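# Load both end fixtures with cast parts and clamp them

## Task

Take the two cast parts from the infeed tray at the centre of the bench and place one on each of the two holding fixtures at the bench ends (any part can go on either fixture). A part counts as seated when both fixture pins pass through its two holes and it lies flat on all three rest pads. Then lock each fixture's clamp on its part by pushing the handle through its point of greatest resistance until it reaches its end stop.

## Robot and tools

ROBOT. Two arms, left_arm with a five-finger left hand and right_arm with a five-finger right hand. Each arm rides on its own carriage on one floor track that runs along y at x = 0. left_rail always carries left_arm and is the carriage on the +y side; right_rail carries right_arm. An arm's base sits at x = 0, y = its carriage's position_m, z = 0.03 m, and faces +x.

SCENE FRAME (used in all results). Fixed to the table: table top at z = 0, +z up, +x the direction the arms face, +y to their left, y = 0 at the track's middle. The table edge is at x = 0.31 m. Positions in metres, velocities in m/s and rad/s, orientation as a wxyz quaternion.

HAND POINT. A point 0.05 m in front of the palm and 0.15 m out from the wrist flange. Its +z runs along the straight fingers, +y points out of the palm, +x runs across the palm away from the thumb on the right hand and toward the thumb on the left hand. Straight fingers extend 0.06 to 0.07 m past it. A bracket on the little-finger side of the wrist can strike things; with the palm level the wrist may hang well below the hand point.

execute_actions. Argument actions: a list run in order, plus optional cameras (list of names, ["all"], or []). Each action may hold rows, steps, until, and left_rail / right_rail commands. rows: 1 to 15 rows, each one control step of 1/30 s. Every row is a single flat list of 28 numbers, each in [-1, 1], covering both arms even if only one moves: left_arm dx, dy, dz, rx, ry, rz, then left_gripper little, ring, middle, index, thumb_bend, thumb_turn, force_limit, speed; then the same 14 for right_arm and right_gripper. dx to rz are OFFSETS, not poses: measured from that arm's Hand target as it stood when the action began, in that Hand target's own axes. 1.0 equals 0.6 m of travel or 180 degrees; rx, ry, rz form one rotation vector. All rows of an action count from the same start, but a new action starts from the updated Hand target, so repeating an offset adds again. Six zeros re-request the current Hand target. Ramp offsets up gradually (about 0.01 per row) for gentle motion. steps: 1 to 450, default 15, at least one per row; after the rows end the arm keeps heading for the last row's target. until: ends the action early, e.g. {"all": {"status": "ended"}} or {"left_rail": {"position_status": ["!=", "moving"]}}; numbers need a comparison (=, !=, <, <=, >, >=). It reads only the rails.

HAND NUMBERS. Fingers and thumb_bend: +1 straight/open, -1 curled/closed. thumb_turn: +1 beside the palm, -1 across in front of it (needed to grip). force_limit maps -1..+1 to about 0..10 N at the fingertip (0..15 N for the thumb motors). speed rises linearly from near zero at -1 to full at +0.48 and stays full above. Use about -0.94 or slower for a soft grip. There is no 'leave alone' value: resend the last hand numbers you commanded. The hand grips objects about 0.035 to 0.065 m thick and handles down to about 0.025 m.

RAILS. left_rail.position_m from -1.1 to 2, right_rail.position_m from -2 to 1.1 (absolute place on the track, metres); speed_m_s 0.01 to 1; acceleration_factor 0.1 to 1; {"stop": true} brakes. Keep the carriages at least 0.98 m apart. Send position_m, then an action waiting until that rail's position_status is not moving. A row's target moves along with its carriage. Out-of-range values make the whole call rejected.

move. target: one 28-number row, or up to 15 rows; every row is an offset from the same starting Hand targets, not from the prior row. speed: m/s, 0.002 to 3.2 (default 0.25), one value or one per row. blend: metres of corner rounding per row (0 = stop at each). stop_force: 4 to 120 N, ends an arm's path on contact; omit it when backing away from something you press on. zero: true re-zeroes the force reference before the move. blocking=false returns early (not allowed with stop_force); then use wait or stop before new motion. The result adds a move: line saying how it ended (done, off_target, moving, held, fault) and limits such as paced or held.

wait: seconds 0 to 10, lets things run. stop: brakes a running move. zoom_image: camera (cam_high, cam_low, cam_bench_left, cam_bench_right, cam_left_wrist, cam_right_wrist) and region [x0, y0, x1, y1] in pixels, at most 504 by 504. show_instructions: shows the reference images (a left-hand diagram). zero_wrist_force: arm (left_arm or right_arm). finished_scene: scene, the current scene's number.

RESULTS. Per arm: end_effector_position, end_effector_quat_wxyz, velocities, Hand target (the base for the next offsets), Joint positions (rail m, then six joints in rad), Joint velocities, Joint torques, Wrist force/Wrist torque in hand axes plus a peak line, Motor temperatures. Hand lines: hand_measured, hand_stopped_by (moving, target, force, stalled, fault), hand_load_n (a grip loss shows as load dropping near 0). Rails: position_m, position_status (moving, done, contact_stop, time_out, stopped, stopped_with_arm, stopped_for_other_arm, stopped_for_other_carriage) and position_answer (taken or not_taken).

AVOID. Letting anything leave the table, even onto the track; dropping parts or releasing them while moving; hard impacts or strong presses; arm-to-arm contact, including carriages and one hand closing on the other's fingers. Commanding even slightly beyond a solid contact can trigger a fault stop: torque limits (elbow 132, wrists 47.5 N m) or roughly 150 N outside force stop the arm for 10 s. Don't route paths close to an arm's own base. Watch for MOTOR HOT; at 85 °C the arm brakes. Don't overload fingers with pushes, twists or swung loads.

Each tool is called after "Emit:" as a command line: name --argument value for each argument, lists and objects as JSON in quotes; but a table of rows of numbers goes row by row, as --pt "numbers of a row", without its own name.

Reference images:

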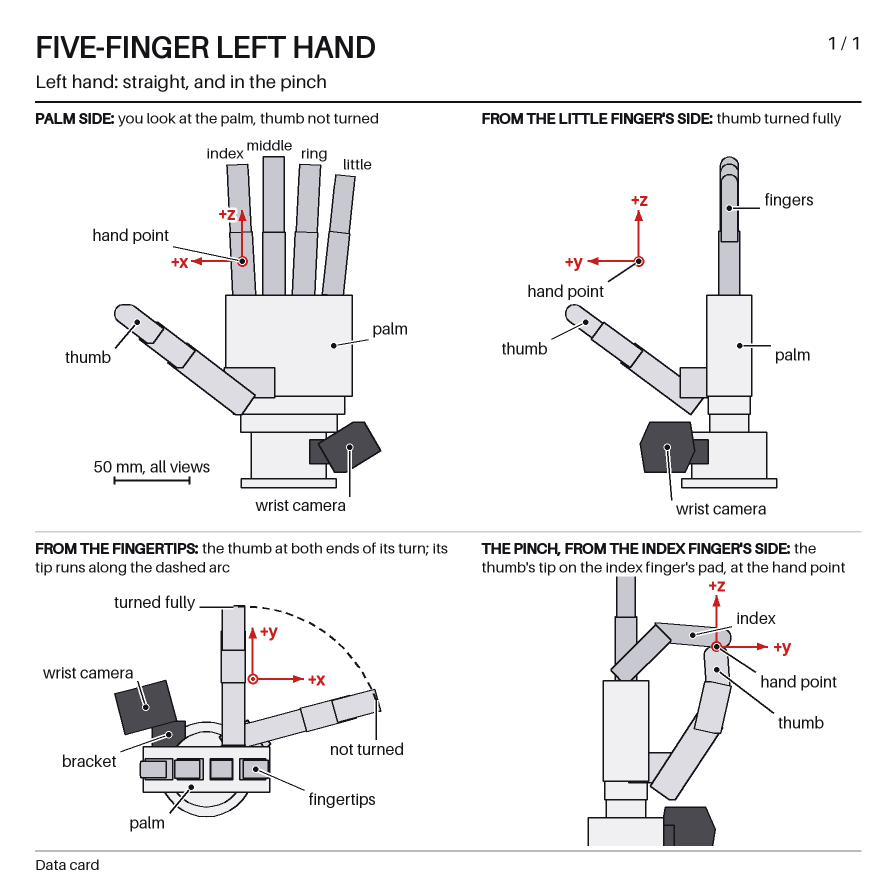

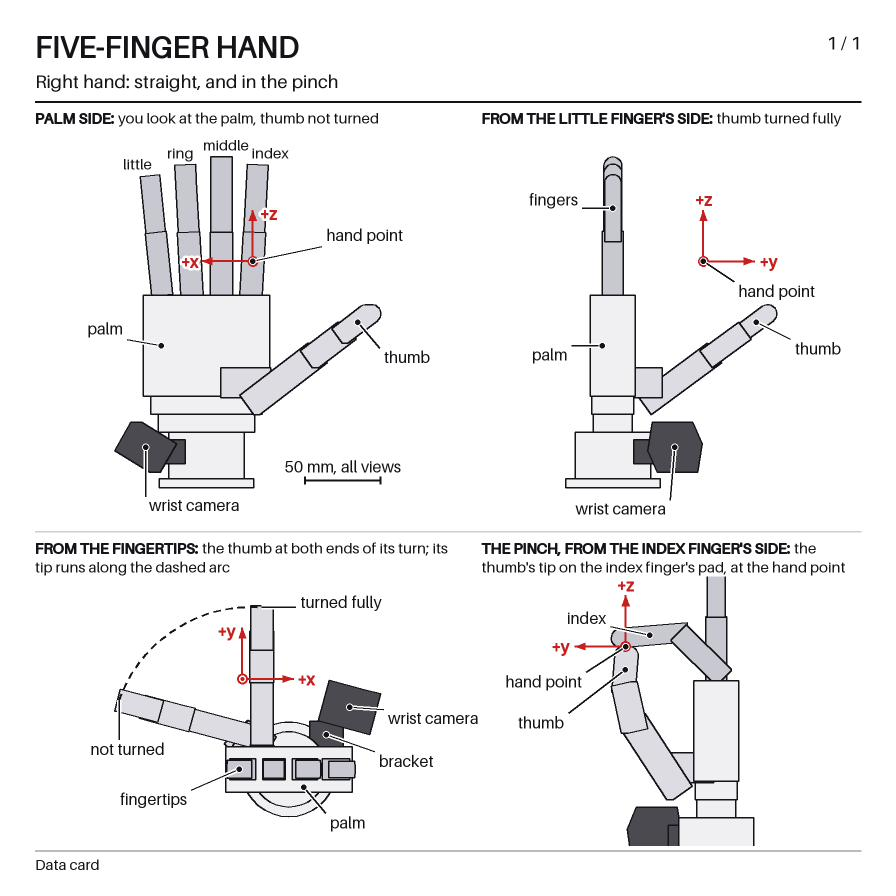

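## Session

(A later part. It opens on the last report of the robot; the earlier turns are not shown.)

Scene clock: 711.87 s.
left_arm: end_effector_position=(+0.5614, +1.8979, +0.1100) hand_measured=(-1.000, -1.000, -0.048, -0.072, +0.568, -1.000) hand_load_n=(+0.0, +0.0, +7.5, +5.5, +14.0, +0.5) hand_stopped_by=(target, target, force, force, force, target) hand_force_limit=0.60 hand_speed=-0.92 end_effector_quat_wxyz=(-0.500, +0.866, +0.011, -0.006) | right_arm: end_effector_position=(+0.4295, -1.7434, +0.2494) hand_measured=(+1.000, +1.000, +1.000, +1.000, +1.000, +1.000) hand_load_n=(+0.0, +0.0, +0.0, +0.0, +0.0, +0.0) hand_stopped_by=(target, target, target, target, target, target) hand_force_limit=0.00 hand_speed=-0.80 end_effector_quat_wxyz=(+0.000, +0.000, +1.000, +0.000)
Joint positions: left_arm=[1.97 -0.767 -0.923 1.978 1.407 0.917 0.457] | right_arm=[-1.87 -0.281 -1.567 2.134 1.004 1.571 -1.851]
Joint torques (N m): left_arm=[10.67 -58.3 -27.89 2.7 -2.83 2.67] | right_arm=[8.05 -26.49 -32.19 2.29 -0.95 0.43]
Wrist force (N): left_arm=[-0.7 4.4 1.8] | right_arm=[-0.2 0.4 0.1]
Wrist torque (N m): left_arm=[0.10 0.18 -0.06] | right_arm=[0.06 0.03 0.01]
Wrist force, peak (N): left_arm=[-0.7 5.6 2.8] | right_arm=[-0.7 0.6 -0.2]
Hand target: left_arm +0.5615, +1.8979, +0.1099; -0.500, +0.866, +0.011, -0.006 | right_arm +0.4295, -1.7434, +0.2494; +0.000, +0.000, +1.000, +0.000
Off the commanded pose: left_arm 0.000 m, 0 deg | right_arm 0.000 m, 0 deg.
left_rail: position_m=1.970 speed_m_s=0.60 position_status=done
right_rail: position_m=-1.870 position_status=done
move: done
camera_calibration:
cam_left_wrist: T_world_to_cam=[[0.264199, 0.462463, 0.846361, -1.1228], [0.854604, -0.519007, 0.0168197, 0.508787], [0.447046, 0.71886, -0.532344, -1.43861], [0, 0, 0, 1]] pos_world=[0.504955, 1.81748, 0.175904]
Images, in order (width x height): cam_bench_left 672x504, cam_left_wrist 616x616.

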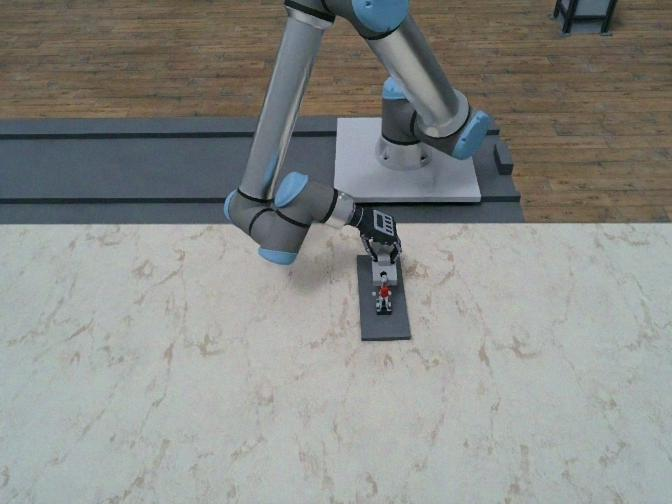

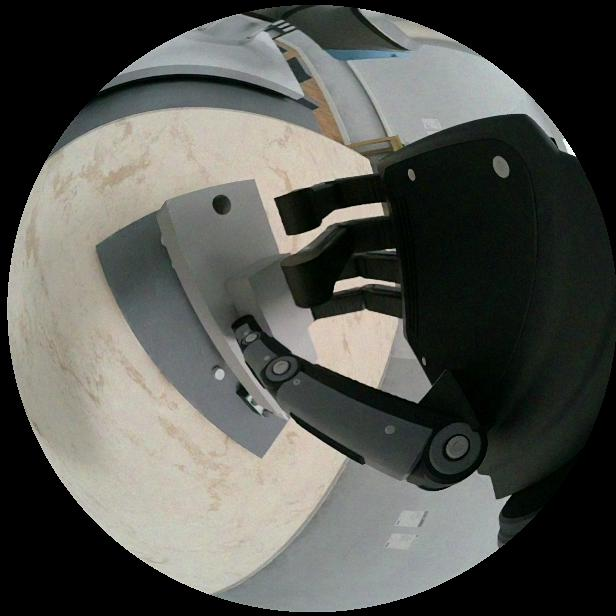

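Emit:
move --target '[0,0.0394,0.015,0,0,0,-1,-1,-0.45,-0.45,0.05,-1,0.6,-0.92, 0,0,0,0,0,0,1,1,1,1,1,1,0,-0.8]' --speed 0.02 --stop_force 8 --cameras '["cam_left_wrist","cam_bench_left","cam_high"]'

Emit:
zoom_image --camera "cam_left_wrist" --region '[130, 200, 330, 400]'

Emit:
zoom_image --camera "cam_bench_left" --region '[355, 245, 415, 305]'

Scene clock: 738.03 s.
left_arm: end_effector_position=(+0.5616, +1.8939, +0.0849) hand_measured=(-1.000, -1.000, -0.048, -0.072, +0.568, -1.000) hand_load_n=(+0.0, +0.0, +7.5, +5.5, +14.0, +0.5) hand_stopped_by=(target, target, force, force, force, target) hand_force_limit=0.60 hand_speed=-0.92 end_effector_quat_wxyz=(-0.500, +0.866, +0.011, -0.006) | right_arm: end_effector_position=(+0.4295, -1.7434, +0.2494) hand_measured=(+1.000, +1.000, +1.000, +1.000, +1.000, +1.000) hand_load_n=(+0.0, -0.5, +0.0, +0.0, -0.5, +0.0) hand_stopped_by=(target, target, target, target, target, target) hand_force_limit=0.00 hand_speed=-0.80 end_effector_quat_wxyz=(+0.000, +0.000, +1.000, +0.000)
Joint positions: left_arm=[1.97 -0.771 -0.883 1.973 1.374 0.921 0.453] | right_arm=[-1.87 -0.281 -1.567 2.134 1.004 1.571 -1.851]
Joint torques (N m): left_arm=[-23.48 -60.35 -26.82 2.8 1.32 -3.8] | right_arm=[8.91 -25.29 -31.89 2.31 -0.84 0.46]
Wrist force (N): left_arm=[-0.6 4.3 2.2] | right_arm=[-0.1 0.1 0.3]
Wrist torque (N m): left_arm=[0.04 0.15 -0.05] | right_arm=[-0.01 0.01 0.00]
Wrist force, peak (N): left_arm=[-0.8 5.0 2.3] | right_arm=[0.0 0.9 0.0]
Hand target: left_arm +0.5616, +1.8939, +0.0849; -0.500, +0.866, +0.011, -0.006 | right_arm +0.4295, -1.7434, +0.2494; +0.000, +0.000, +1.000, +0.000
Off the commanded pose: left_arm 0.000 m, 0 deg | right_arm 0.000 m, 0 deg.
left_rail: position_m=1.970 speed_m_s=0.60 position_status=done
right_rail: position_m=-1.870 position_status=done
move: done
camera_calibration:
cam_left_wrist: T_world_to_cam=[[0.264322, 0.462499, 0.846303, -1.10001], [0.854621, -0.518984, 0.0167019, 0.50698], [0.446943, 0.718853, -0.53244, -1.44912], [0, 0, 0, 1]] pos_world=[0.505156, 1.81358, 0.150904]
Images, in order (width x height): cam_high 672x504, cam_bench_left 672x504, cam_left_wrist 616x616.

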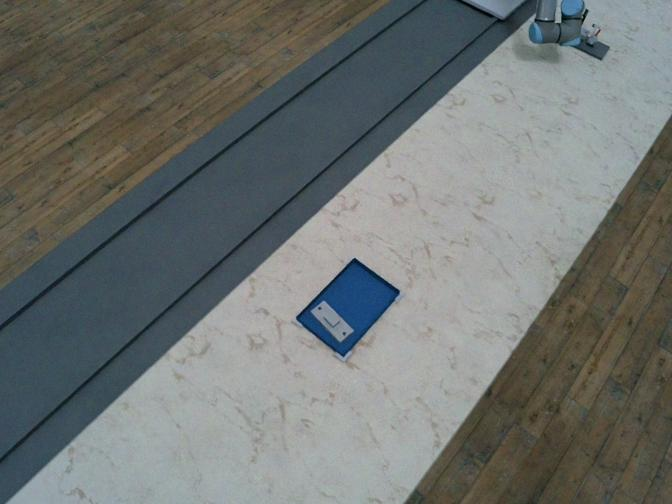

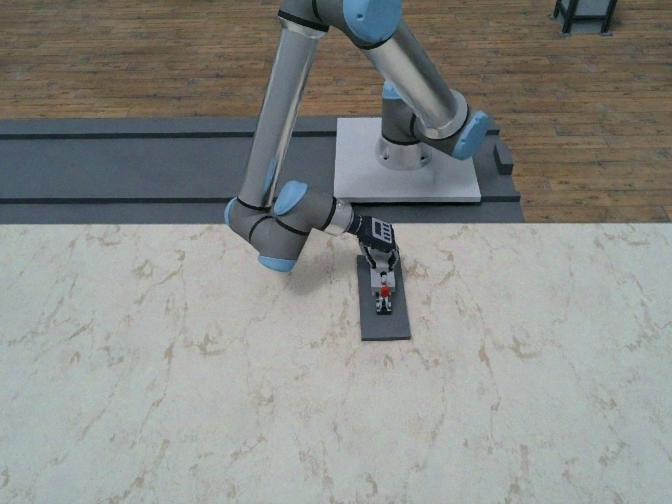

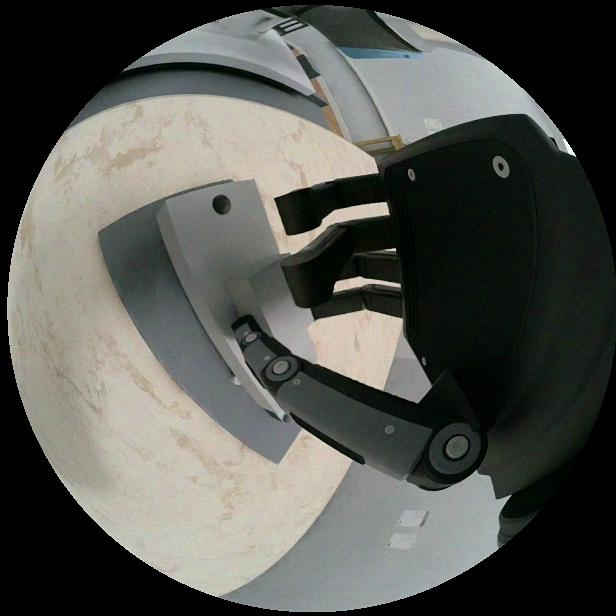

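Scaled by 2.520 from the camera's 616x616 image, which has a finer 880x880 frame.

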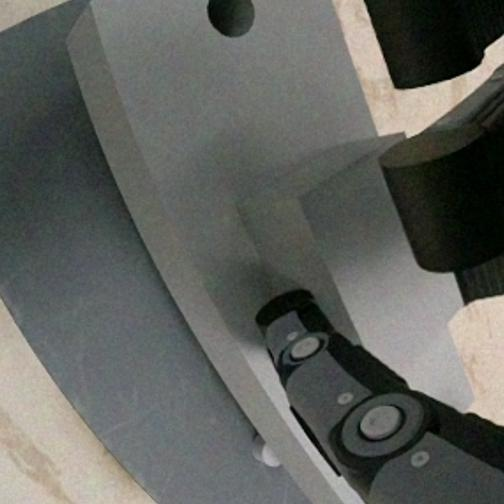

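Scaled by 8.400.

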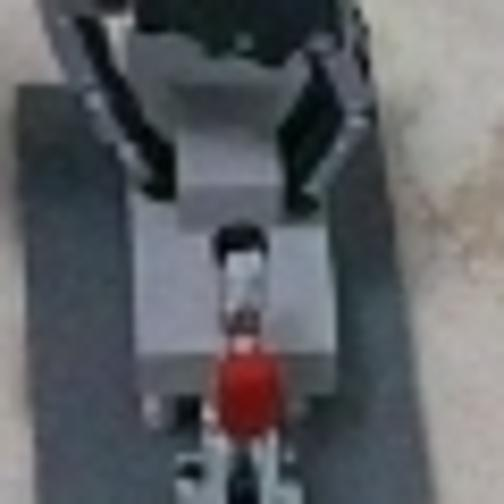

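Emit:
zoom_image --camera "cam_bench_left" --region '[364, 262, 402, 300]'

Emit:
zoom_image --camera "cam_bench_left" --region '[350, 245, 420, 350]'

Scaled by 13.263.

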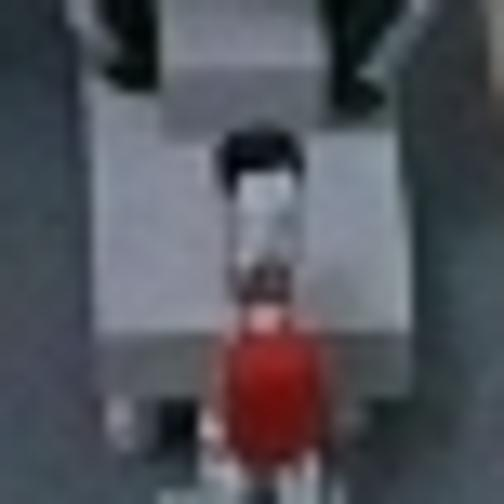

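Scaled by 4.800.

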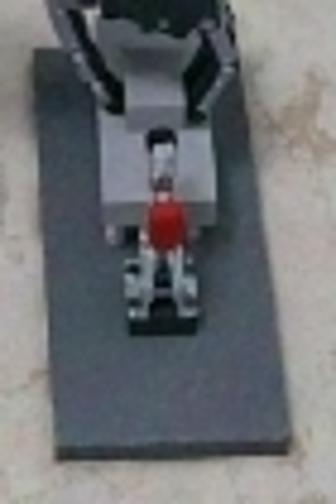

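Emit:
move --target '[0,0.0032,-0.0055,0,-0.00625,-0.0036,-1,-1,-0.45,-0.45,0.05,-1,0.6,-0.92, 0,0,0,0,0,0,1,1,1,1,1,1,0,-0.8]' --speed 0.02

Emit:
move --target '[0,0.039,0.0225,0,0,0,-1,-1,-0.45,-0.45,0.05,-1,0.6,-0.92, 0,0,0,0,0,0,1,1,1,1,1,1,0,-0.8]' --speed 0.012 --stop_force 5 --cameras '["cam_left_wrist","cam_bench_left"]'

Emit:
zoom_image --camera "cam_left_wrist" --region '[130, 200, 330, 400]'

Emit:
zoom_image --camera "cam_bench_left" --region '[355, 245, 415, 305]'

Scene clock: 823.20 s.
left_arm: end_effector_position=(+0.5617, +1.8901, +0.0849) hand_measured=(-1.000, -1.000, -0.048, -0.072, +0.568, -1.000) hand_load_n=(+0.0, +0.0, +8.0, +5.5, +14.0, +0.5) hand_stopped_by=(target, target, force, force, force, target) hand_force_limit=0.60 hand_speed=-0.92 end_effector_quat_wxyz=(-0.500, +0.866, +0.021, -0.012) | right_arm: end_effector_position=(+0.4295, -1.7434, +0.2494) hand_measured=(+1.000, +1.000, +1.000, +1.000, +1.000, +1.000) hand_load_n=(+0.0, +0.0, +0.0, +0.0, +0.0, +0.0) hand_stopped_by=(target, target, target, target, target, target) hand_force_limit=0.00 hand_speed=-0.80 end_effector_quat_wxyz=(+0.000, +0.000, +1.000, +0.000)
Joint positions: left_arm=[1.97 -0.771 -0.877 1.962 1.389 0.938 0.436] | right_arm=[-1.87 -0.281 -1.567 2.134 1.004 1.571 -1.851]
Joint torques (N m): left_arm=[18.81 -61.49 -27.06 6.24 1.44 -4.14] | right_arm=[9.63 -24.77 -32.72 2.11 -0.8 0.48]
Wrist force (N): left_arm=[-0.9 4.4 2.3] | right_arm=[-0.2 0.2 -0.2]
Wrist torque (N m): left_arm=[0.05 0.21 -0.07] | right_arm=[0.03 0.02 0.00]
Wrist force, peak (N): left_arm=[-0.7 4.9 2.4] | right_arm=[-0.5 0.9 -0.2]
Hand target: left_arm +0.5617, +1.8901, +0.0849; -0.500, +0.866, +0.021, -0.012 | right_arm +0.4295, -1.7434, +0.2494; +0.000, +0.000, +1.000, +0.000
Off the commanded pose: left_arm 0.000 m, 0 deg | right_arm 0.000 m, 0 deg.
left_rail: position_m=1.970 speed_m_s=0.60 position_status=done
right_rail: position_m=-1.870 position_status=done
move: done

Scene clock: 824.90 s.
left_arm: end_effector_position=(+0.5617, +1.8901, +0.0778) hand_measured=(-1.000, -1.000, -0.048, -0.072, +0.568, -1.000) hand_load_n=(+0.0, +0.0, +8.0, +5.5, +13.5, -0.5) hand_stopped_by=(target, target, force, force, force, target) hand_force_limit=0.60 hand_speed=-0.92 end_effector_quat_wxyz=(-0.500, +0.866, +0.021, -0.012) | right_arm: end_effector_position=(+0.4295, -1.7434, +0.2494) hand_measured=(+1.000, +1.000, +1.000, +1.000, +1.000, +1.000) hand_load_n=(+0.0, +0.0, +0.0, +0.0, +0.0, +0.0) hand_stopped_by=(target, target, target, target, target, target) hand_force_limit=0.00 hand_speed=-0.80 end_effector_quat_wxyz=(+0.000, +0.000, +1.000, +0.000)
Joint positions: left_arm=[1.97 -0.771 -0.866 1.961 1.379 0.938 0.436] | right_arm=[-1.87 -0.281 -1.567 2.134 1.004 1.571 -1.851]
Joint torques (N m): left_arm=[14.26 -86.5 -6.67 5.58 1.49 -2.29] | right_arm=[9.2 -25.76 -32.33 2.04 -0.79 0.49]
Wrist force (N): left_arm=[-2.9 0.0 -0.7] | right_arm=[-0.4 0.7 0.0]
Wrist torque (N m): left_arm=[-0.01 0.12 0.04] | right_arm=[0.10 0.06 0.00]
Wrist force, peak (N): left_arm=[-0.9 -16.3 -9.8] | right_arm=[0.3 0.9 0.0]
Hand target: left_arm +0.5617, +1.8901, +0.0778; -0.500, +0.866, +0.021, -0.012 (not the last commanded pose) | right_arm +0.4295, -1.7434, +0.2494; +0.000, +0.000, +1.000, +0.000
Off the commanded pose: left_arm 0.020 m, 0 deg | right_arm 0.000 m, 0 deg.
left_rail: position_m=1.970 speed_m_s=0.60 position_status=done
right_rail: position_m=-1.870 position_status=done
move: contact (left_arm)
camera_calibration:
cam_left_wrist: T_world_to_cam=[[0.253779, 0.468358, 0.846308, -1.09733], [0.866162, -0.499485, 0.0166894, 0.461666], [0.430535, 0.728804, -0.532432, -1.45985], [0, 0, 0, 1]] pos_world=[0.507117, 1.80848, 0.143704]
Images, in order (width x height): cam_bench_left 672x504, cam_left_wrist 616x616.

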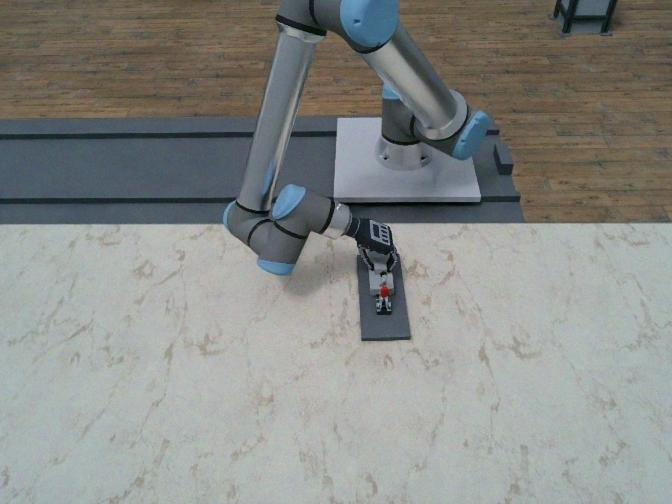

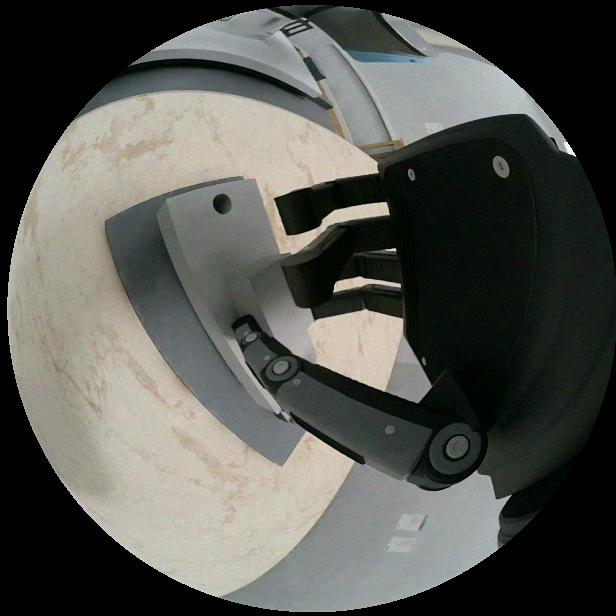

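Scaled by 2.520 from the camera's 616x616 image, which has a finer 880x880 frame.

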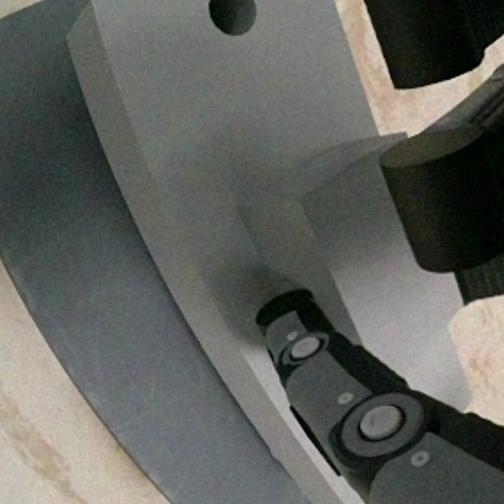

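Scaled by 8.400.

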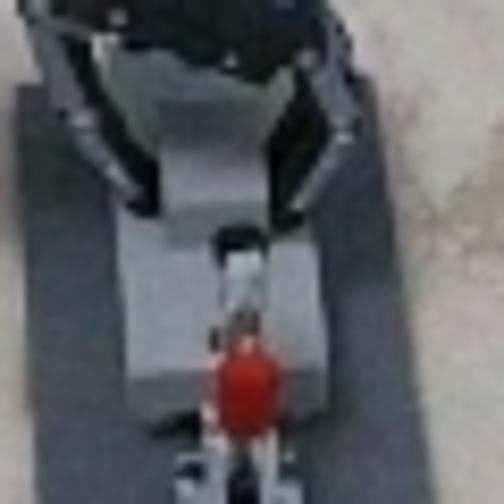

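Emit:
zoom_image --camera "cam_bench_left" --region '[364, 268, 400, 304]'

Emit:
zoom_image --camera "cam_left_wrist" --region '[100, 170, 200, 270]'

Emit:
zoom_image --camera "cam_left_wrist" --region '[210, 370, 310, 470]'

Scaled by 14.000.

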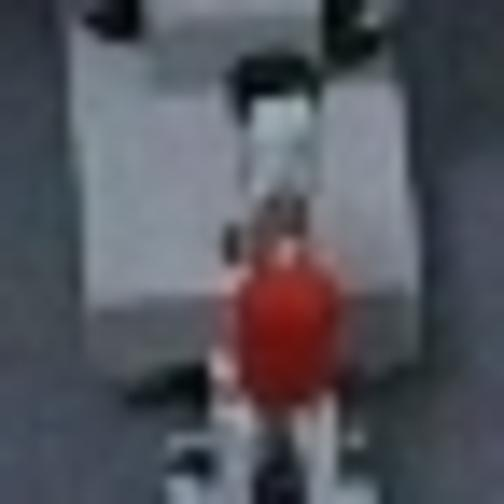

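Scaled by 5.040 from the camera's 616x616 image, which has a finer 880x880 frame.

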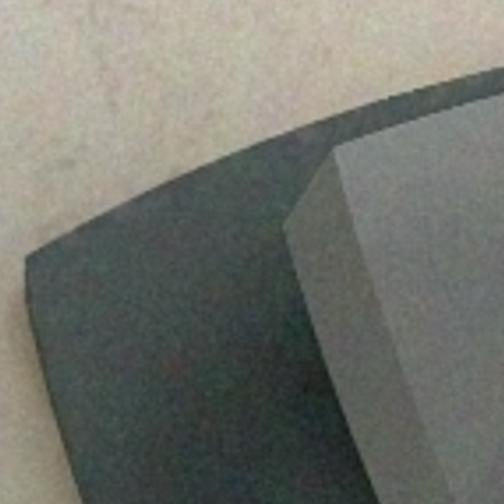

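Scaled by 5.040 from the camera's 616x616 image, which has a finer 880x880 frame.

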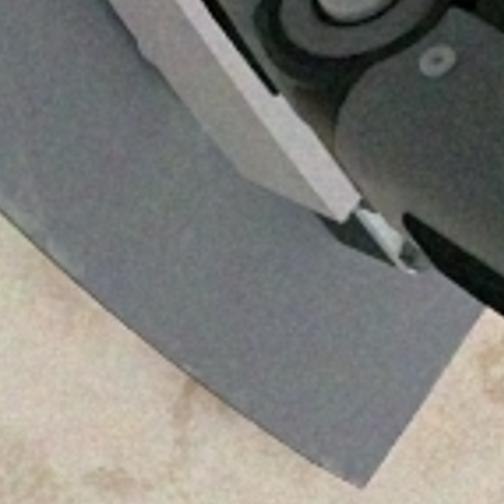

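Emit:
move --target '[-0.0065,-0.0043,0.0008,0,0,0,-1,-1,-0.45,-0.45,0.05,-1,0.6,-0.92, 0,0,0,0,0,0,1,1,1,1,1,1,0,-0.8]' --speed 0.02

Emit:
move --target '[0,0.026,0.015,0,0,0,-1,-1,-0.45,-0.45,0.05,-1,0.6,-0.92, 0,0,0,0,0,0,1,1,1,1,1,1,0,-0.8]' --speed 0.01 --stop_force 4 --cameras '["cam_left_wrist","cam_bench_left"]'

Emit:
zoom_image --camera "cam_bench_left" --region '[364, 268, 400, 304]'

Emit:
zoom_image --camera "cam_left_wrist" --region '[190, 170, 290, 270]'

Scene clock: 949.67 s.
left_arm: end_effector_position=(+0.5577, +1.8916, +0.0797) hand_measured=(-1.000, -1.000, -0.048, -0.072, +0.568, -1.000) hand_load_n=(+0.0, +0.0, +8.0, +5.0, +14.0, +0.0) hand_stopped_by=(target, target, force, force, force, target) hand_force_limit=0.60 hand_speed=-0.92 end_effector_quat_wxyz=(-0.500, +0.866, +0.021, -0.012) | right_arm: end_effector_position=(+0.4295, -1.7434, +0.2494) hand_measured=(+1.000, +1.000, +1.000, +1.000, +1.000, +1.000) hand_load_n=(+0.0, +0.0, +0.0, +0.0, +0.0, +0.0) hand_stopped_by=(target, target, target, target, target, target) hand_force_limit=0.00 hand_speed=-0.80 end_effector_quat_wxyz=(+0.000, +0.000, +1.000, +0.000)
Joint positions: left_arm=[1.97 -0.774 -0.872 1.97 1.378 0.94 0.434] | right_arm=[-1.87 -0.281 -1.567 2.134 1.004 1.571 -1.851]
Joint torques (N m): left_arm=[-23.59 -87.64 -5.72 2.88 1.51 -3.76] | right_arm=[10.08 -25.72 -31.8 2.05 -0.9 0.4]
Wrist force (N): left_arm=[-0.6 4.3 2.2] | right_arm=[-0.3 0.2 0.4]
Wrist torque (N m): left_arm=[0.05 0.15 -0.05] | right_arm=[0.00 0.04 -0.02]
Wrist force, peak (N): left_arm=[-0.7 4.6 2.2] | right_arm=[-0.5 0.7 0.2]
Hand target: left_arm +0.5577, +1.8916, +0.0798; -0.500, +0.866, +0.021, -0.012 | right_arm +0.4295, -1.7434, +0.2494; +0.000, +0.000, +1.000, +0.000
Off the commanded pose: left_arm 0.000 m, 0 deg | right_arm 0.000 m, 0 deg.
left_rail: position_m=1.970 speed_m_s=0.60 position_status=done
right_rail: position_m=-1.870 position_status=done
move: done

Scene clock: 951.40 s.
left_arm: end_effector_position=(+0.5577, +1.8916, +0.0733) hand_measured=(-1.000, -1.000, -0.048, -0.072, +0.568, -1.000) hand_load_n=(+0.0, +0.0, +7.5, +5.5, +14.0, +1.0) hand_stopped_by=(target, target, force, force, force, target) hand_force_limit=0.60 hand_speed=-0.92 end_effector_quat_wxyz=(-0.500, +0.866, +0.021, -0.012) | right_arm: end_effector_position=(+0.4295, -1.7434, +0.2494) hand_measured=(+1.000, +1.000, +1.000, +1.000, +1.000, +1.000) hand_load_n=(+0.0, +0.0, +0.0, +0.0, +0.0, +0.0) hand_stopped_by=(target, target, target, target, target, target) hand_force_limit=0.00 hand_speed=-0.80 end_effector_quat_wxyz=(+0.000, +0.000, +1.000, +0.000)
Joint positions: left_arm=[1.97 -0.774 -0.862 1.969 1.368 0.941 0.434] | right_arm=[-1.87 -0.281 -1.567 2.134 1.004 1.571 -1.851]
Joint torques (N m): left_arm=[-14.77 -88.63 -3.87 6.9 1.13 -3.4] | right_arm=[10.18 -26.15 -31.36 1.99 -0.97 0.54]
Wrist force (N): left_arm=[-0.4 5.5 0.3] | right_arm=[0.0 0.0 0.4]
Wrist torque (N m): left_arm=[-0.05 0.15 -0.10] | right_arm=[-0.02 -0.01 0.00]
Wrist force, peak (N): left_arm=[-0.3 6.3 0.1] | right_arm=[-0.5 0.6 -0.1]
Hand target: left_arm +0.5577, +1.8916, +0.0733; -0.500, +0.866, +0.021, -0.012 (not the last commanded pose) | right_arm +0.4295, -1.7434, +0.2494; +0.000, +0.000, +1.000, +0.000
Off the commanded pose: left_arm 0.012 m, 0 deg | right_arm 0.000 m, 0 deg.
left_rail: position_m=1.970 speed_m_s=0.60 position_status=done
right_rail: position_m=-1.870 position_status=done
move: contact (left_arm)
camera_calibration:
cam_left_wrist: T_world_to_cam=[[0.253779, 0.468358, 0.846308, -1.09329], [0.866162, -0.499485, 0.0166894, 0.465954], [0.430535, 0.728804, -0.532432, -1.46156], [0, 0, 0, 1]] pos_world=[0.503117, 1.80998, 0.139304]
Images, in order (width x height): cam_bench_left 672x504, cam_left_wrist 616x616.

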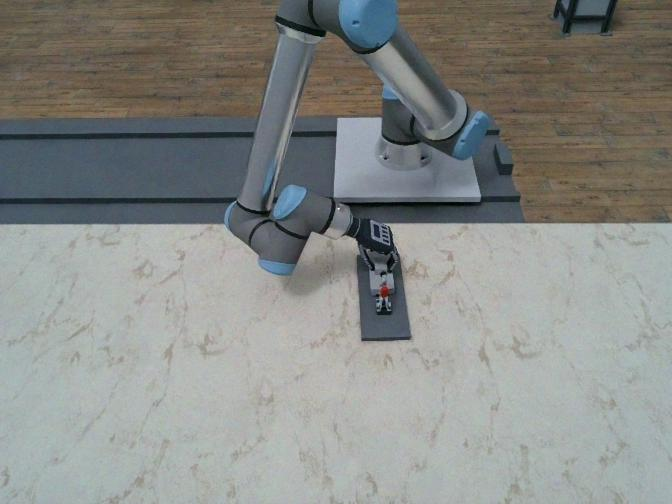

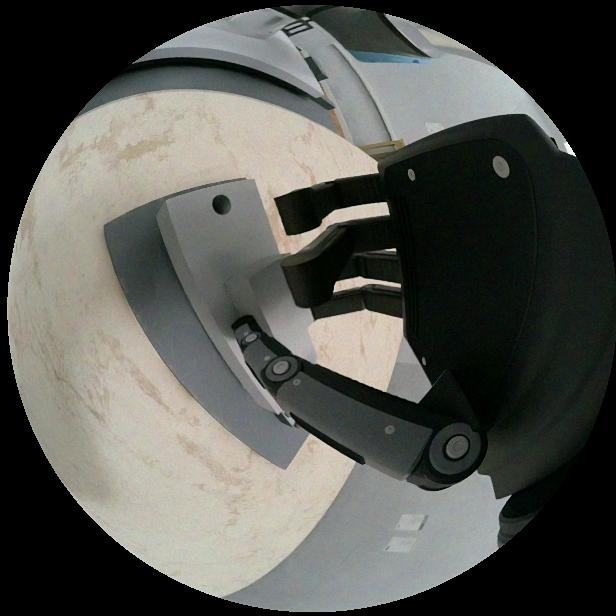

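Scaled by 14.000.

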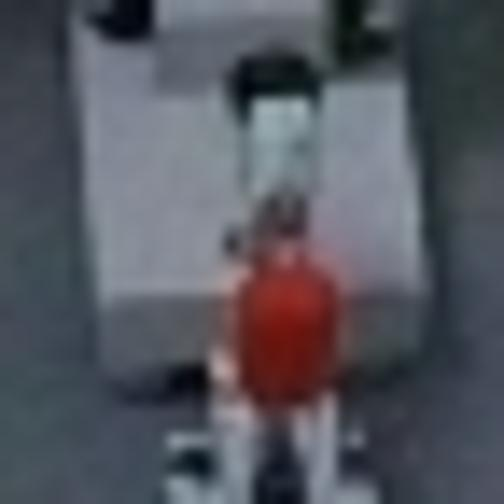

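Scaled by 5.040 from the camera's 616x616 image, which has a finer 880x880 frame.

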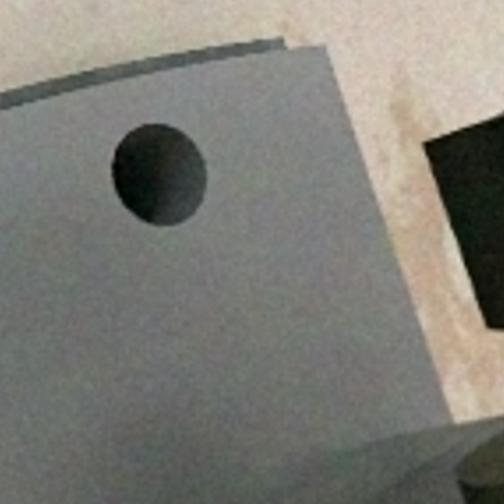

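Emit:
move --target '[0,-0.0004,-0.0027,0,0,0,-1,-1,-0.45,-0.45,0.05,-1,0.6,-0.92, 0,0,0,0,0,0,1,1,1,1,1,1,0,-0.8]' --speed 0.02

Emit:
move --target '[0,0.0202,0.0117,0,0,0,-1,-1,-0.45,-0.45,0.05,-1,0.6,-0.92, 0,0,0,0,0,0,1,1,1,1,1,1,0,-0.8]' --speed 0.01 --stop_force 5

Scene clock: 970.30 s.
left_arm: end_effector_position=(+0.5578, +1.8904, +0.0743) hand_measured=(-1.000, -1.000, -0.048, -0.072, +0.568, -1.000) hand_load_n=(+0.0, +0.0, +7.5, +5.5, +14.0, +0.5) hand_stopped_by=(target, target, force, force, force, target) hand_force_limit=0.60 hand_speed=-0.92 end_effector_quat_wxyz=(-0.500, +0.866, +0.021, -0.012) | right_arm: end_effector_position=(+0.4295, -1.7434, +0.2494) hand_measured=(+1.000, +1.000, +1.000, +1.000, +1.000, +1.000) hand_load_n=(+0.0, +0.0, +0.0, +0.0, +0.0, +0.0) hand_stopped_by=(target, target, target, target, target, target) hand_force_limit=0.00 hand_speed=-0.80 end_effector_quat_wxyz=(+0.000, +0.000, +1.000, +0.000)
Joint positions: left_arm=[1.97 -0.775 -0.863 1.968 1.371 0.942 0.433] | right_arm=[-1.87 -0.281 -1.567 2.134 1.004 1.571 -1.851]
Joint torques (N m): left_arm=[-22.7 -88.96 -26.19 6.74 1.51 -3.92] | right_arm=[10.12 -24.95 -31.67 1.99 -0.95 0.69]
Wrist force (N): left_arm=[-0.8 4.4 2.1] | right_arm=[-0.2 0.3 0.4]
Wrist torque (N m): left_arm=[0.06 0.17 -0.07] | right_arm=[0.02 0.01 -0.01]
Wrist force, peak (N): left_arm=[0.2 5.9 0.1] | right_arm=[-0.3 0.5 0.6]
Hand target: left_arm +0.5578, +1.8903, +0.0743; -0.500, +0.866, +0.021, -0.012 | right_arm +0.4295, -1.7434, +0.2494; +0.000, +0.000, +1.000, +0.000
Off the commanded pose: left_arm 0.000 m, 0 deg | right_arm 0.000 m, 0 deg.
left_rail: position_m=1.970 speed_m_s=0.60 position_status=done
right_rail: position_m=-1.870 position_status=done
move: done

Scene clock: 971.57 s.
left_arm: end_effector_position=(+0.5578, +1.8903, +0.0724) hand_measured=(-1.000, -1.000, -0.048, -0.072, +0.568, -1.000) hand_load_n=(+0.0, +0.0, +8.0, +5.5, +13.5, +1.0) hand_stopped_by=(target, target, force, force, force, target) hand_force_limit=0.60 hand_speed=-0.92 end_effector_quat_wxyz=(-0.500, +0.866, +0.021, -0.012) | right_arm: end_effector_position=(+0.4295, -1.7434, +0.2494) hand_measured=(+1.000, +1.000, +1.000, +1.000, +1.000, +1.000) hand_load_n=(+0.0, +0.0, +0.5, +0.0, +0.0, +0.0) hand_stopped_by=(target, target, target, target, target, target) hand_force_limit=0.00 hand_speed=-0.80 end_effector_quat_wxyz=(+0.000, +0.000, +1.000, +0.000)
Joint positions: left_arm=[1.97 -0.775 -0.86 1.968 1.368 0.942 0.433] | right_arm=[-1.87 -0.281 -1.567 2.134 1.004 1.571 -1.851]
Joint torques (N m): left_arm=[-22.66 -87.3 -4.23 5.98 1.67 -1.98] | right_arm=[10.72 -26.8 -31.4 1.91 -0.88 0.74]
Wrist force (N): left_arm=[3.1 0.7 2.7] | right_arm=[0.1 0.1 -0.2]
Wrist torque (N m): left_arm=[0.09 0.18 0.01] | right_arm=[0.01 -0.01 0.00]
Wrist force, peak (N): left_arm=[8.6 -4.6 0.8] | right_arm=[-0.5 0.4 0.3]
Hand target: left_arm +0.5578, +1.8903, +0.0724; -0.500, +0.866, +0.021, -0.012 (not the last commanded pose) | right_arm +0.4295, -1.7434, +0.2494; +0.000, +0.000, +1.000, +0.000
Off the commanded pose: left_arm 0.012 m, 0 deg | right_arm 0.000 m, 0 deg.
left_rail: position_m=1.970 speed_m_s=0.60 position_status=done
right_rail: position_m=-1.870 position_status=done
move: contact (left_arm)

Emit:
move --target '[0.0018,-0.0012,0.0004,0,0,0,-1,-1,-0.45,-0.45,0.05,-1,0.6,-0.92, 0,0,0,0,0,0,1,1,1,1,1,1,0,-0.8]' --speed 0.02

Emit:
move --target '[0,0.0202,0.0117,0,0,0,-1,-1,-0.45,-0.45,0.05,-1,0.6,-0.92, 0,0,0,0,0,0,1,1,1,1,1,1,0,-0.8]' --speed 0.01 --stop_force 5

Scene clock: 982.63 s.
left_arm: end_effector_position=(+0.5588, +1.8909, +0.0729) hand_measured=(-1.000, -1.000, -0.048, -0.072, +0.568, -1.000) hand_load_n=(+0.0, +0.0, +7.5, +5.0, +14.0, +0.5) hand_stopped_by=(target, target, force, force, force, target) hand_force_limit=0.60 hand_speed=-0.92 end_effector_quat_wxyz=(-0.500, +0.866, +0.021, -0.012) | right_arm: end_effector_position=(+0.4295, -1.7434, +0.2494) hand_measured=(+1.000, +1.000, +1.000, +1.000, +1.000, +1.000) hand_load_n=(+0.0, +0.0, +0.0, +0.0, -0.5, +0.5) hand_stopped_by=(target, target, target, target, target, target) hand_force_limit=0.00 hand_speed=-0.80 end_effector_quat_wxyz=(+0.000, +0.000, +1.000, +0.000)
Joint positions: left_arm=[1.97 -0.774 -0.86 1.966 1.369 0.94 0.434] | right_arm=[-1.87 -0.281 -1.567 2.134 1.004 1.571 -1.851]
Joint torques (N m): left_arm=[18.07 -88.76 -26.67 6.76 -3.47 3.54] | right_arm=[12.19 -24.92 -31.9 1.86 -1.1 0.48]
Wrist force (N): left_arm=[-1.5 4.3 2.3] | right_arm=[-0.1 0.1 0.1]
Wrist torque (N m): left_arm=[-0.01 0.18 -0.17] | right_arm=[0.00 0.00 0.00]
Wrist force, peak (N): left_arm=[-0.4 4.5 2.4] | right_arm=[0.0 0.7 0.6]
Hand target: left_arm +0.5588, +1.8910, +0.0729; -0.500, +0.866, +0.021, -0.012 | right_arm +0.4295, -1.7434, +0.2494; +0.000, +0.000, +1.000, +0.000
Off the commanded pose: left_arm 0.000 m, 0 deg | right_arm 0.000 m, 0 deg.
left_rail: position_m=1.970 speed_m_s=0.60 position_status=done
right_rail: position_m=-1.870 position_status=done
move: done

Scene clock: 983.80 s.
left_arm: end_effector_position=(+0.5589, +1.8909, +0.0719) hand_measured=(-1.000, -1.000, -0.048, -0.072, +0.568, -1.000) hand_load_n=(+0.0, +0.0, +8.0, +6.0, +13.5, -0.5) hand_stopped_by=(target, target, force, force, force, target) hand_force_limit=0.60 hand_speed=-0.92 end_effector_quat_wxyz=(-0.500, +0.866, +0.021, -0.012) | right_arm: end_effector_position=(+0.4295, -1.7434, +0.2494) hand_measured=(+1.000, +1.000, +1.000, +1.000, +1.000, +1.000) hand_load_n=(+0.0, +0.0, +0.0, +0.0, +0.0, +0.0) hand_stopped_by=(target, target, target, target, target, target) hand_force_limit=0.00 hand_speed=-0.80 end_effector_quat_wxyz=(+0.000, +0.000, +1.000, +0.000)
Joint positions: left_arm=[1.97 -0.773 -0.859 1.966 1.368 0.94 0.434] | right_arm=[-1.87 -0.281 -1.567 2.134 1.004 1.571 -1.851]
Joint torques (N m): left_arm=[17.94 -89.51 -12.81 5.71 -0.1 3.04] | right_arm=[11.68 -26.03 -31.68 1.69 -1.05 0.59]
Wrist force (N): left_arm=[-5.4 1.2 0.7] | right_arm=[0.1 0.2 0.3]
Wrist torque (N m): left_arm=[-0.05 0.07 -0.03] | right_arm=[0.01 -0.02 0.02]
Wrist force, peak (N): left_arm=[-4.1 -11.7 -7.7] | right_arm=[-0.6 0.4 -0.4]
Hand target: left_arm +0.5588, +1.8909, +0.0719; -0.500, +0.866, +0.021, -0.012 (not the last commanded pose) | right_arm +0.4295, -1.7434, +0.2494; +0.000, +0.000, +1.000, +0.000
Off the commanded pose: left_arm 0.013 m, 0 deg | right_arm 0.000 m, 0 deg.
left_rail: position_m=1.970 speed_m_s=0.60 position_status=done
right_rail: position_m=-1.870 position_status=done
move: contact (left_arm)

Emit:
move --target '[-0.0009,-0.0012,-0.0007,0,0,0,-1,-1,-0.45,-0.45,0.05,-1,0.6,-0.92, 0,0,0,0,0,0,1,1,1,1,1,1,0,-0.8]' --speed 0.02

Emit:
move --target '[0,0.0202,0.0117,0,0,0,-1,-1,-0.45,-0.45,0.05,-1,0.6,-0.92, 0,0,0,0,0,0,1,1,1,1,1,1,0,-0.8]' --speed 0.01 --stop_force 7

Scene clock: 997.07 s.
left_arm: end_effector_position=(+0.5583, +1.8909, +0.0727) hand_measured=(-1.000, -1.000, -0.048, -0.072, +0.568, -1.000) hand_load_n=(+0.0, +0.0, +8.0, +5.5, +14.0, +0.5) hand_stopped_by=(target, target, force, force, force, target) hand_force_limit=0.60 hand_speed=-0.92 end_effector_quat_wxyz=(-0.500, +0.866, +0.021, -0.012) | right_arm: end_effector_position=(+0.4295, -1.7434, +0.2494) hand_measured=(+1.000, +1.000, +1.000, +1.000, +1.000, +1.000) hand_load_n=(+0.0, +0.0, +0.0, +0.0, +0.0, +0.0) hand_stopped_by=(target, target, target, target, target, target) hand_force_limit=0.00 hand_speed=-0.80 end_effector_quat_wxyz=(+0.000, +0.000, +1.000, +0.000)
Joint positions: left_arm=[1.97 -0.774 -0.86 1.967 1.368 0.941 0.434] | right_arm=[-1.87 -0.281 -1.567 2.134 1.004 1.571 -1.851]
Joint torques (N m): left_arm=[-22.55 -88.98 -4.96 6.8 1.44 -3.75] | right_arm=[11.89 -26.33 -31.65 1.73 -1.13 0.52]
Wrist force (N): left_arm=[-1.0 4.4 2.3] | right_arm=[-0.3 -0.2 0.0]
Wrist torque (N m): left_arm=[0.04 0.20 -0.16] | right_arm=[-0.04 0.05 -0.03]
Wrist force, peak (N): left_arm=[-4.3 4.2 1.3] | right_arm=[-0.2 0.9 0.3]
Hand target: left_arm +0.5583, +1.8909, +0.0727; -0.500, +0.866, +0.021, -0.012 | right_arm +0.4295, -1.7434, +0.2494; +0.000, +0.000, +1.000, +0.000
Off the commanded pose: left_arm 0.000 m, 0 deg | right_arm 0.000 m, 0 deg.
left_rail: position_m=1.970 speed_m_s=0.60 position_status=done
right_rail: position_m=-1.870 position_status=done
move: done

Scene clock: 998.83 s.
left_arm: end_effector_position=(+0.5583, +1.8909, +0.0665) hand_measured=(-1.000, -1.000, -0.048, -0.072, +0.568, -1.000) hand_load_n=(+0.0, +0.0, +9.0, +7.0, +13.0, +0.5) hand_stopped_by=(target, target, force, force, force, target) hand_force_limit=0.60 hand_speed=-0.92 end_effector_quat_wxyz=(-0.500, +0.866, +0.021, -0.012) | right_arm: end_effector_position=(+0.4295, -1.7434, +0.2494) hand_measured=(+1.000, +1.000, +1.000, +1.000, +1.000, +1.000) hand_load_n=(+0.0, +0.0, +0.0, +0.0, +0.0, +0.0) hand_stopped_by=(target, target, target, target, target, target) hand_force_limit=0.00 hand_speed=-0.80 end_effector_quat_wxyz=(+0.000, +0.000, +1.000, +0.000)
Joint positions: left_arm=[1.97 -0.774 -0.851 1.966 1.36 0.941 0.434] | right_arm=[-1.87 -0.281 -1.567 2.134 1.004 1.571 -1.851]
Joint torques (N m): left_arm=[-16.95 -92.89 -5.71 8.21 -0.3 -3.33] | right_arm=[12.56 -24.14 -31.96 1.77 -0.89 0.75]
Wrist force (N): left_arm=[-1.0 10.2 7.4] | right_arm=[0.2 0.3 0.2]
Wrist torque (N m): left_arm=[0.03 0.24 -0.19] | right_arm=[0.04 -0.03 0.02]
Wrist force, peak (N): left_arm=[-1.0 10.2 7.4] | right_arm=[-0.6 0.7 -0.3]
Hand target: left_arm +0.5583, +1.8909, +0.0665; -0.500, +0.866, +0.021, -0.012 (not the last commanded pose) | right_arm +0.4295, -1.7434, +0.2494; +0.000, +0.000, +1.000, +0.000
Off the commanded pose: left_arm 0.008 m, 0 deg | right_arm 0.000 m, 0 deg.
left_rail: position_m=1.970 speed_m_s=0.60 position_status=done
right_rail: position_m=-1.870 position_status=done
move: contact (left_arm)

Emit:
wait --seconds 0 --cameras '["cam_left_wrist","cam_bench_left"]'

Emit:
zoom_image --camera "cam_bench_left" --region '[360, 262, 410, 312]'

Emit:
zoom_image --camera "cam_left_wrist" --region '[130, 170, 250, 290]'

Emit:
zoom_image --camera "cam_left_wrist" --region '[210, 370, 310, 470]'

Scene clock: 1015.27 s.
left_arm: end_effector_position=(+0.5583, +1.8909, +0.0665) hand_measured=(-1.000, -1.000, -0.048, -0.072, +0.568, -1.000) hand_load_n=(+0.0, +0.0, +9.0, +6.5, +13.5, +0.5) hand_stopped_by=(target, target, force, force, force, target) hand_force_limit=0.60 hand_speed=-0.92 end_effector_quat_wxyz=(-0.500, +0.866, +0.021, -0.012) | right_arm: end_effector_position=(+0.4295, -1.7434, +0.2494) hand_measured=(+1.000, +1.000, +1.000, +1.000, +1.000, +1.000) hand_load_n=(+0.0, +0.0, +0.0, +0.0, +0.0, +0.0) hand_stopped_by=(target, target, target, target, target, target) hand_force_limit=0.00 hand_speed=-0.80 end_effector_quat_wxyz=(+0.000, +0.000, +1.000, +0.000)
Joint positions: left_arm=[1.97 -0.774 -0.851 1.966 1.36 0.941 0.434] | right_arm=[-1.87 -0.281 -1.567 2.134 1.004 1.571 -1.851]
Joint torques (N m): left_arm=[-17.51 -92.68 -4.53 8.23 -0.28 -3.52] | right_arm=[12.34 -24.33 -31.63 1.53 -1.13 0.39]
Wrist force (N): left_arm=[-0.5 10.5 7.3] | right_arm=[0.0 -0.2 0.3]
Wrist torque (N m): left_arm=[0.01 0.27 -0.22] | right_arm=[-0.05 -0.01 -0.01]
Wrist force, peak (N): left_arm=[-0.3 11.0 6.9] | right_arm=[-0.4 0.7 0.3]
Hand target: left_arm +0.5583, +1.8909, +0.0665; -0.500, +0.866, +0.021, -0.012 (not the last commanded pose) | right_arm +0.4295, -1.7434, +0.2494; +0.000, +0.000, +1.000, +0.000
Off the commanded pose: left_arm 0.008 m, 0 deg | right_arm 0.000 m, 0 deg.
left_rail: position_m=1.970 speed_m_s=0.60 position_status=done
right_rail: position_m=-1.870 position_status=done
camera_calibration:
cam_left_wrist: T_world_to_cam=[[0.253706, 0.4684, 0.846307, -1.0874], [0.866183, -0.499445, 0.0167601, 0.465105], [0.430534, 0.728805, -0.532432, -1.46493], [0, 0, 0, 1]] pos_world=[0.503717, 1.80928, 0.132504]
Images, in order (width x height): cam_bench_left 672x504, cam_left_wrist 616x616.

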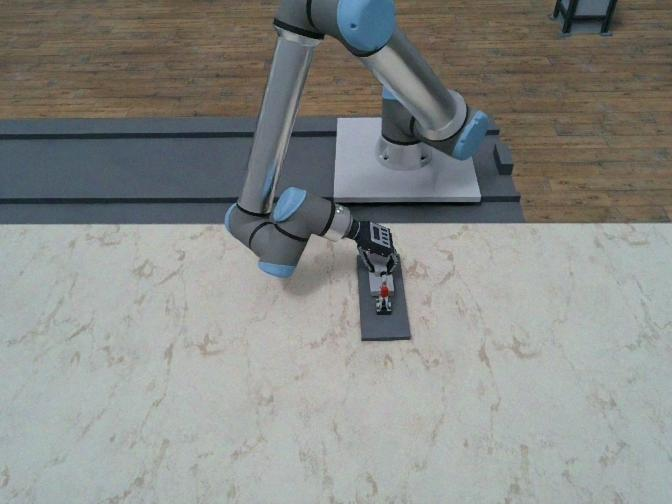

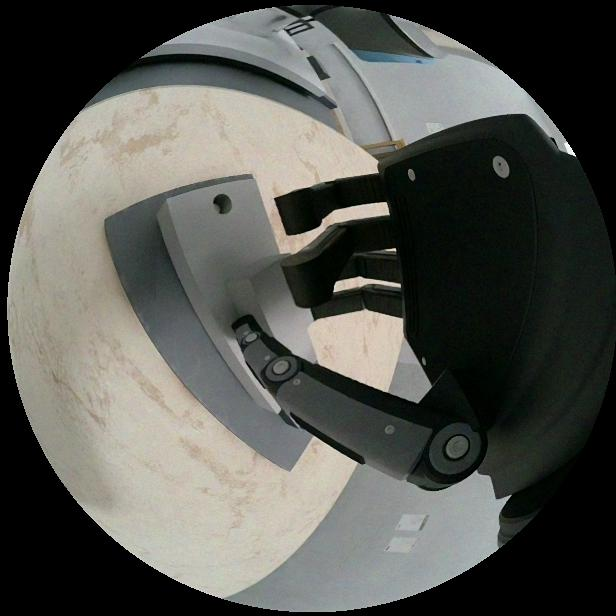

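Scaled by 10.080.

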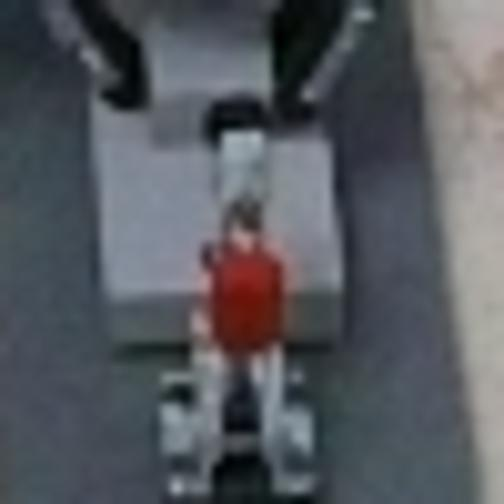

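Scaled by 4.200 from the camera's 616x616 image, which has a finer 880x880 frame.

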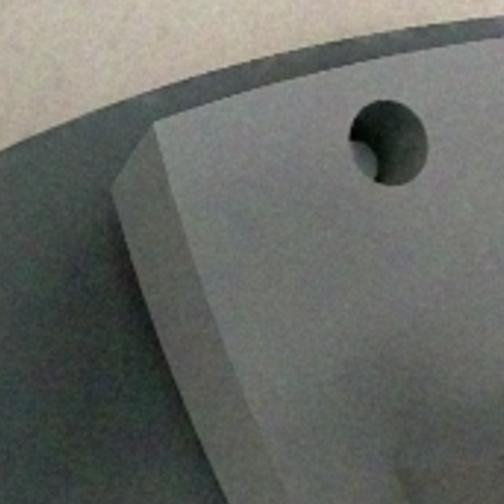

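Scaled by 5.040 from the camera's 616x616 image, which has a finer 880x880 frame.

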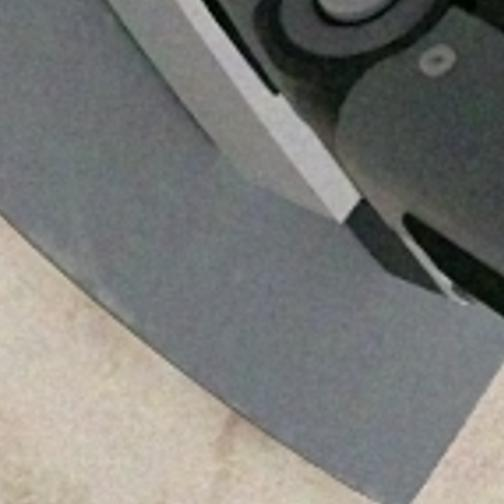

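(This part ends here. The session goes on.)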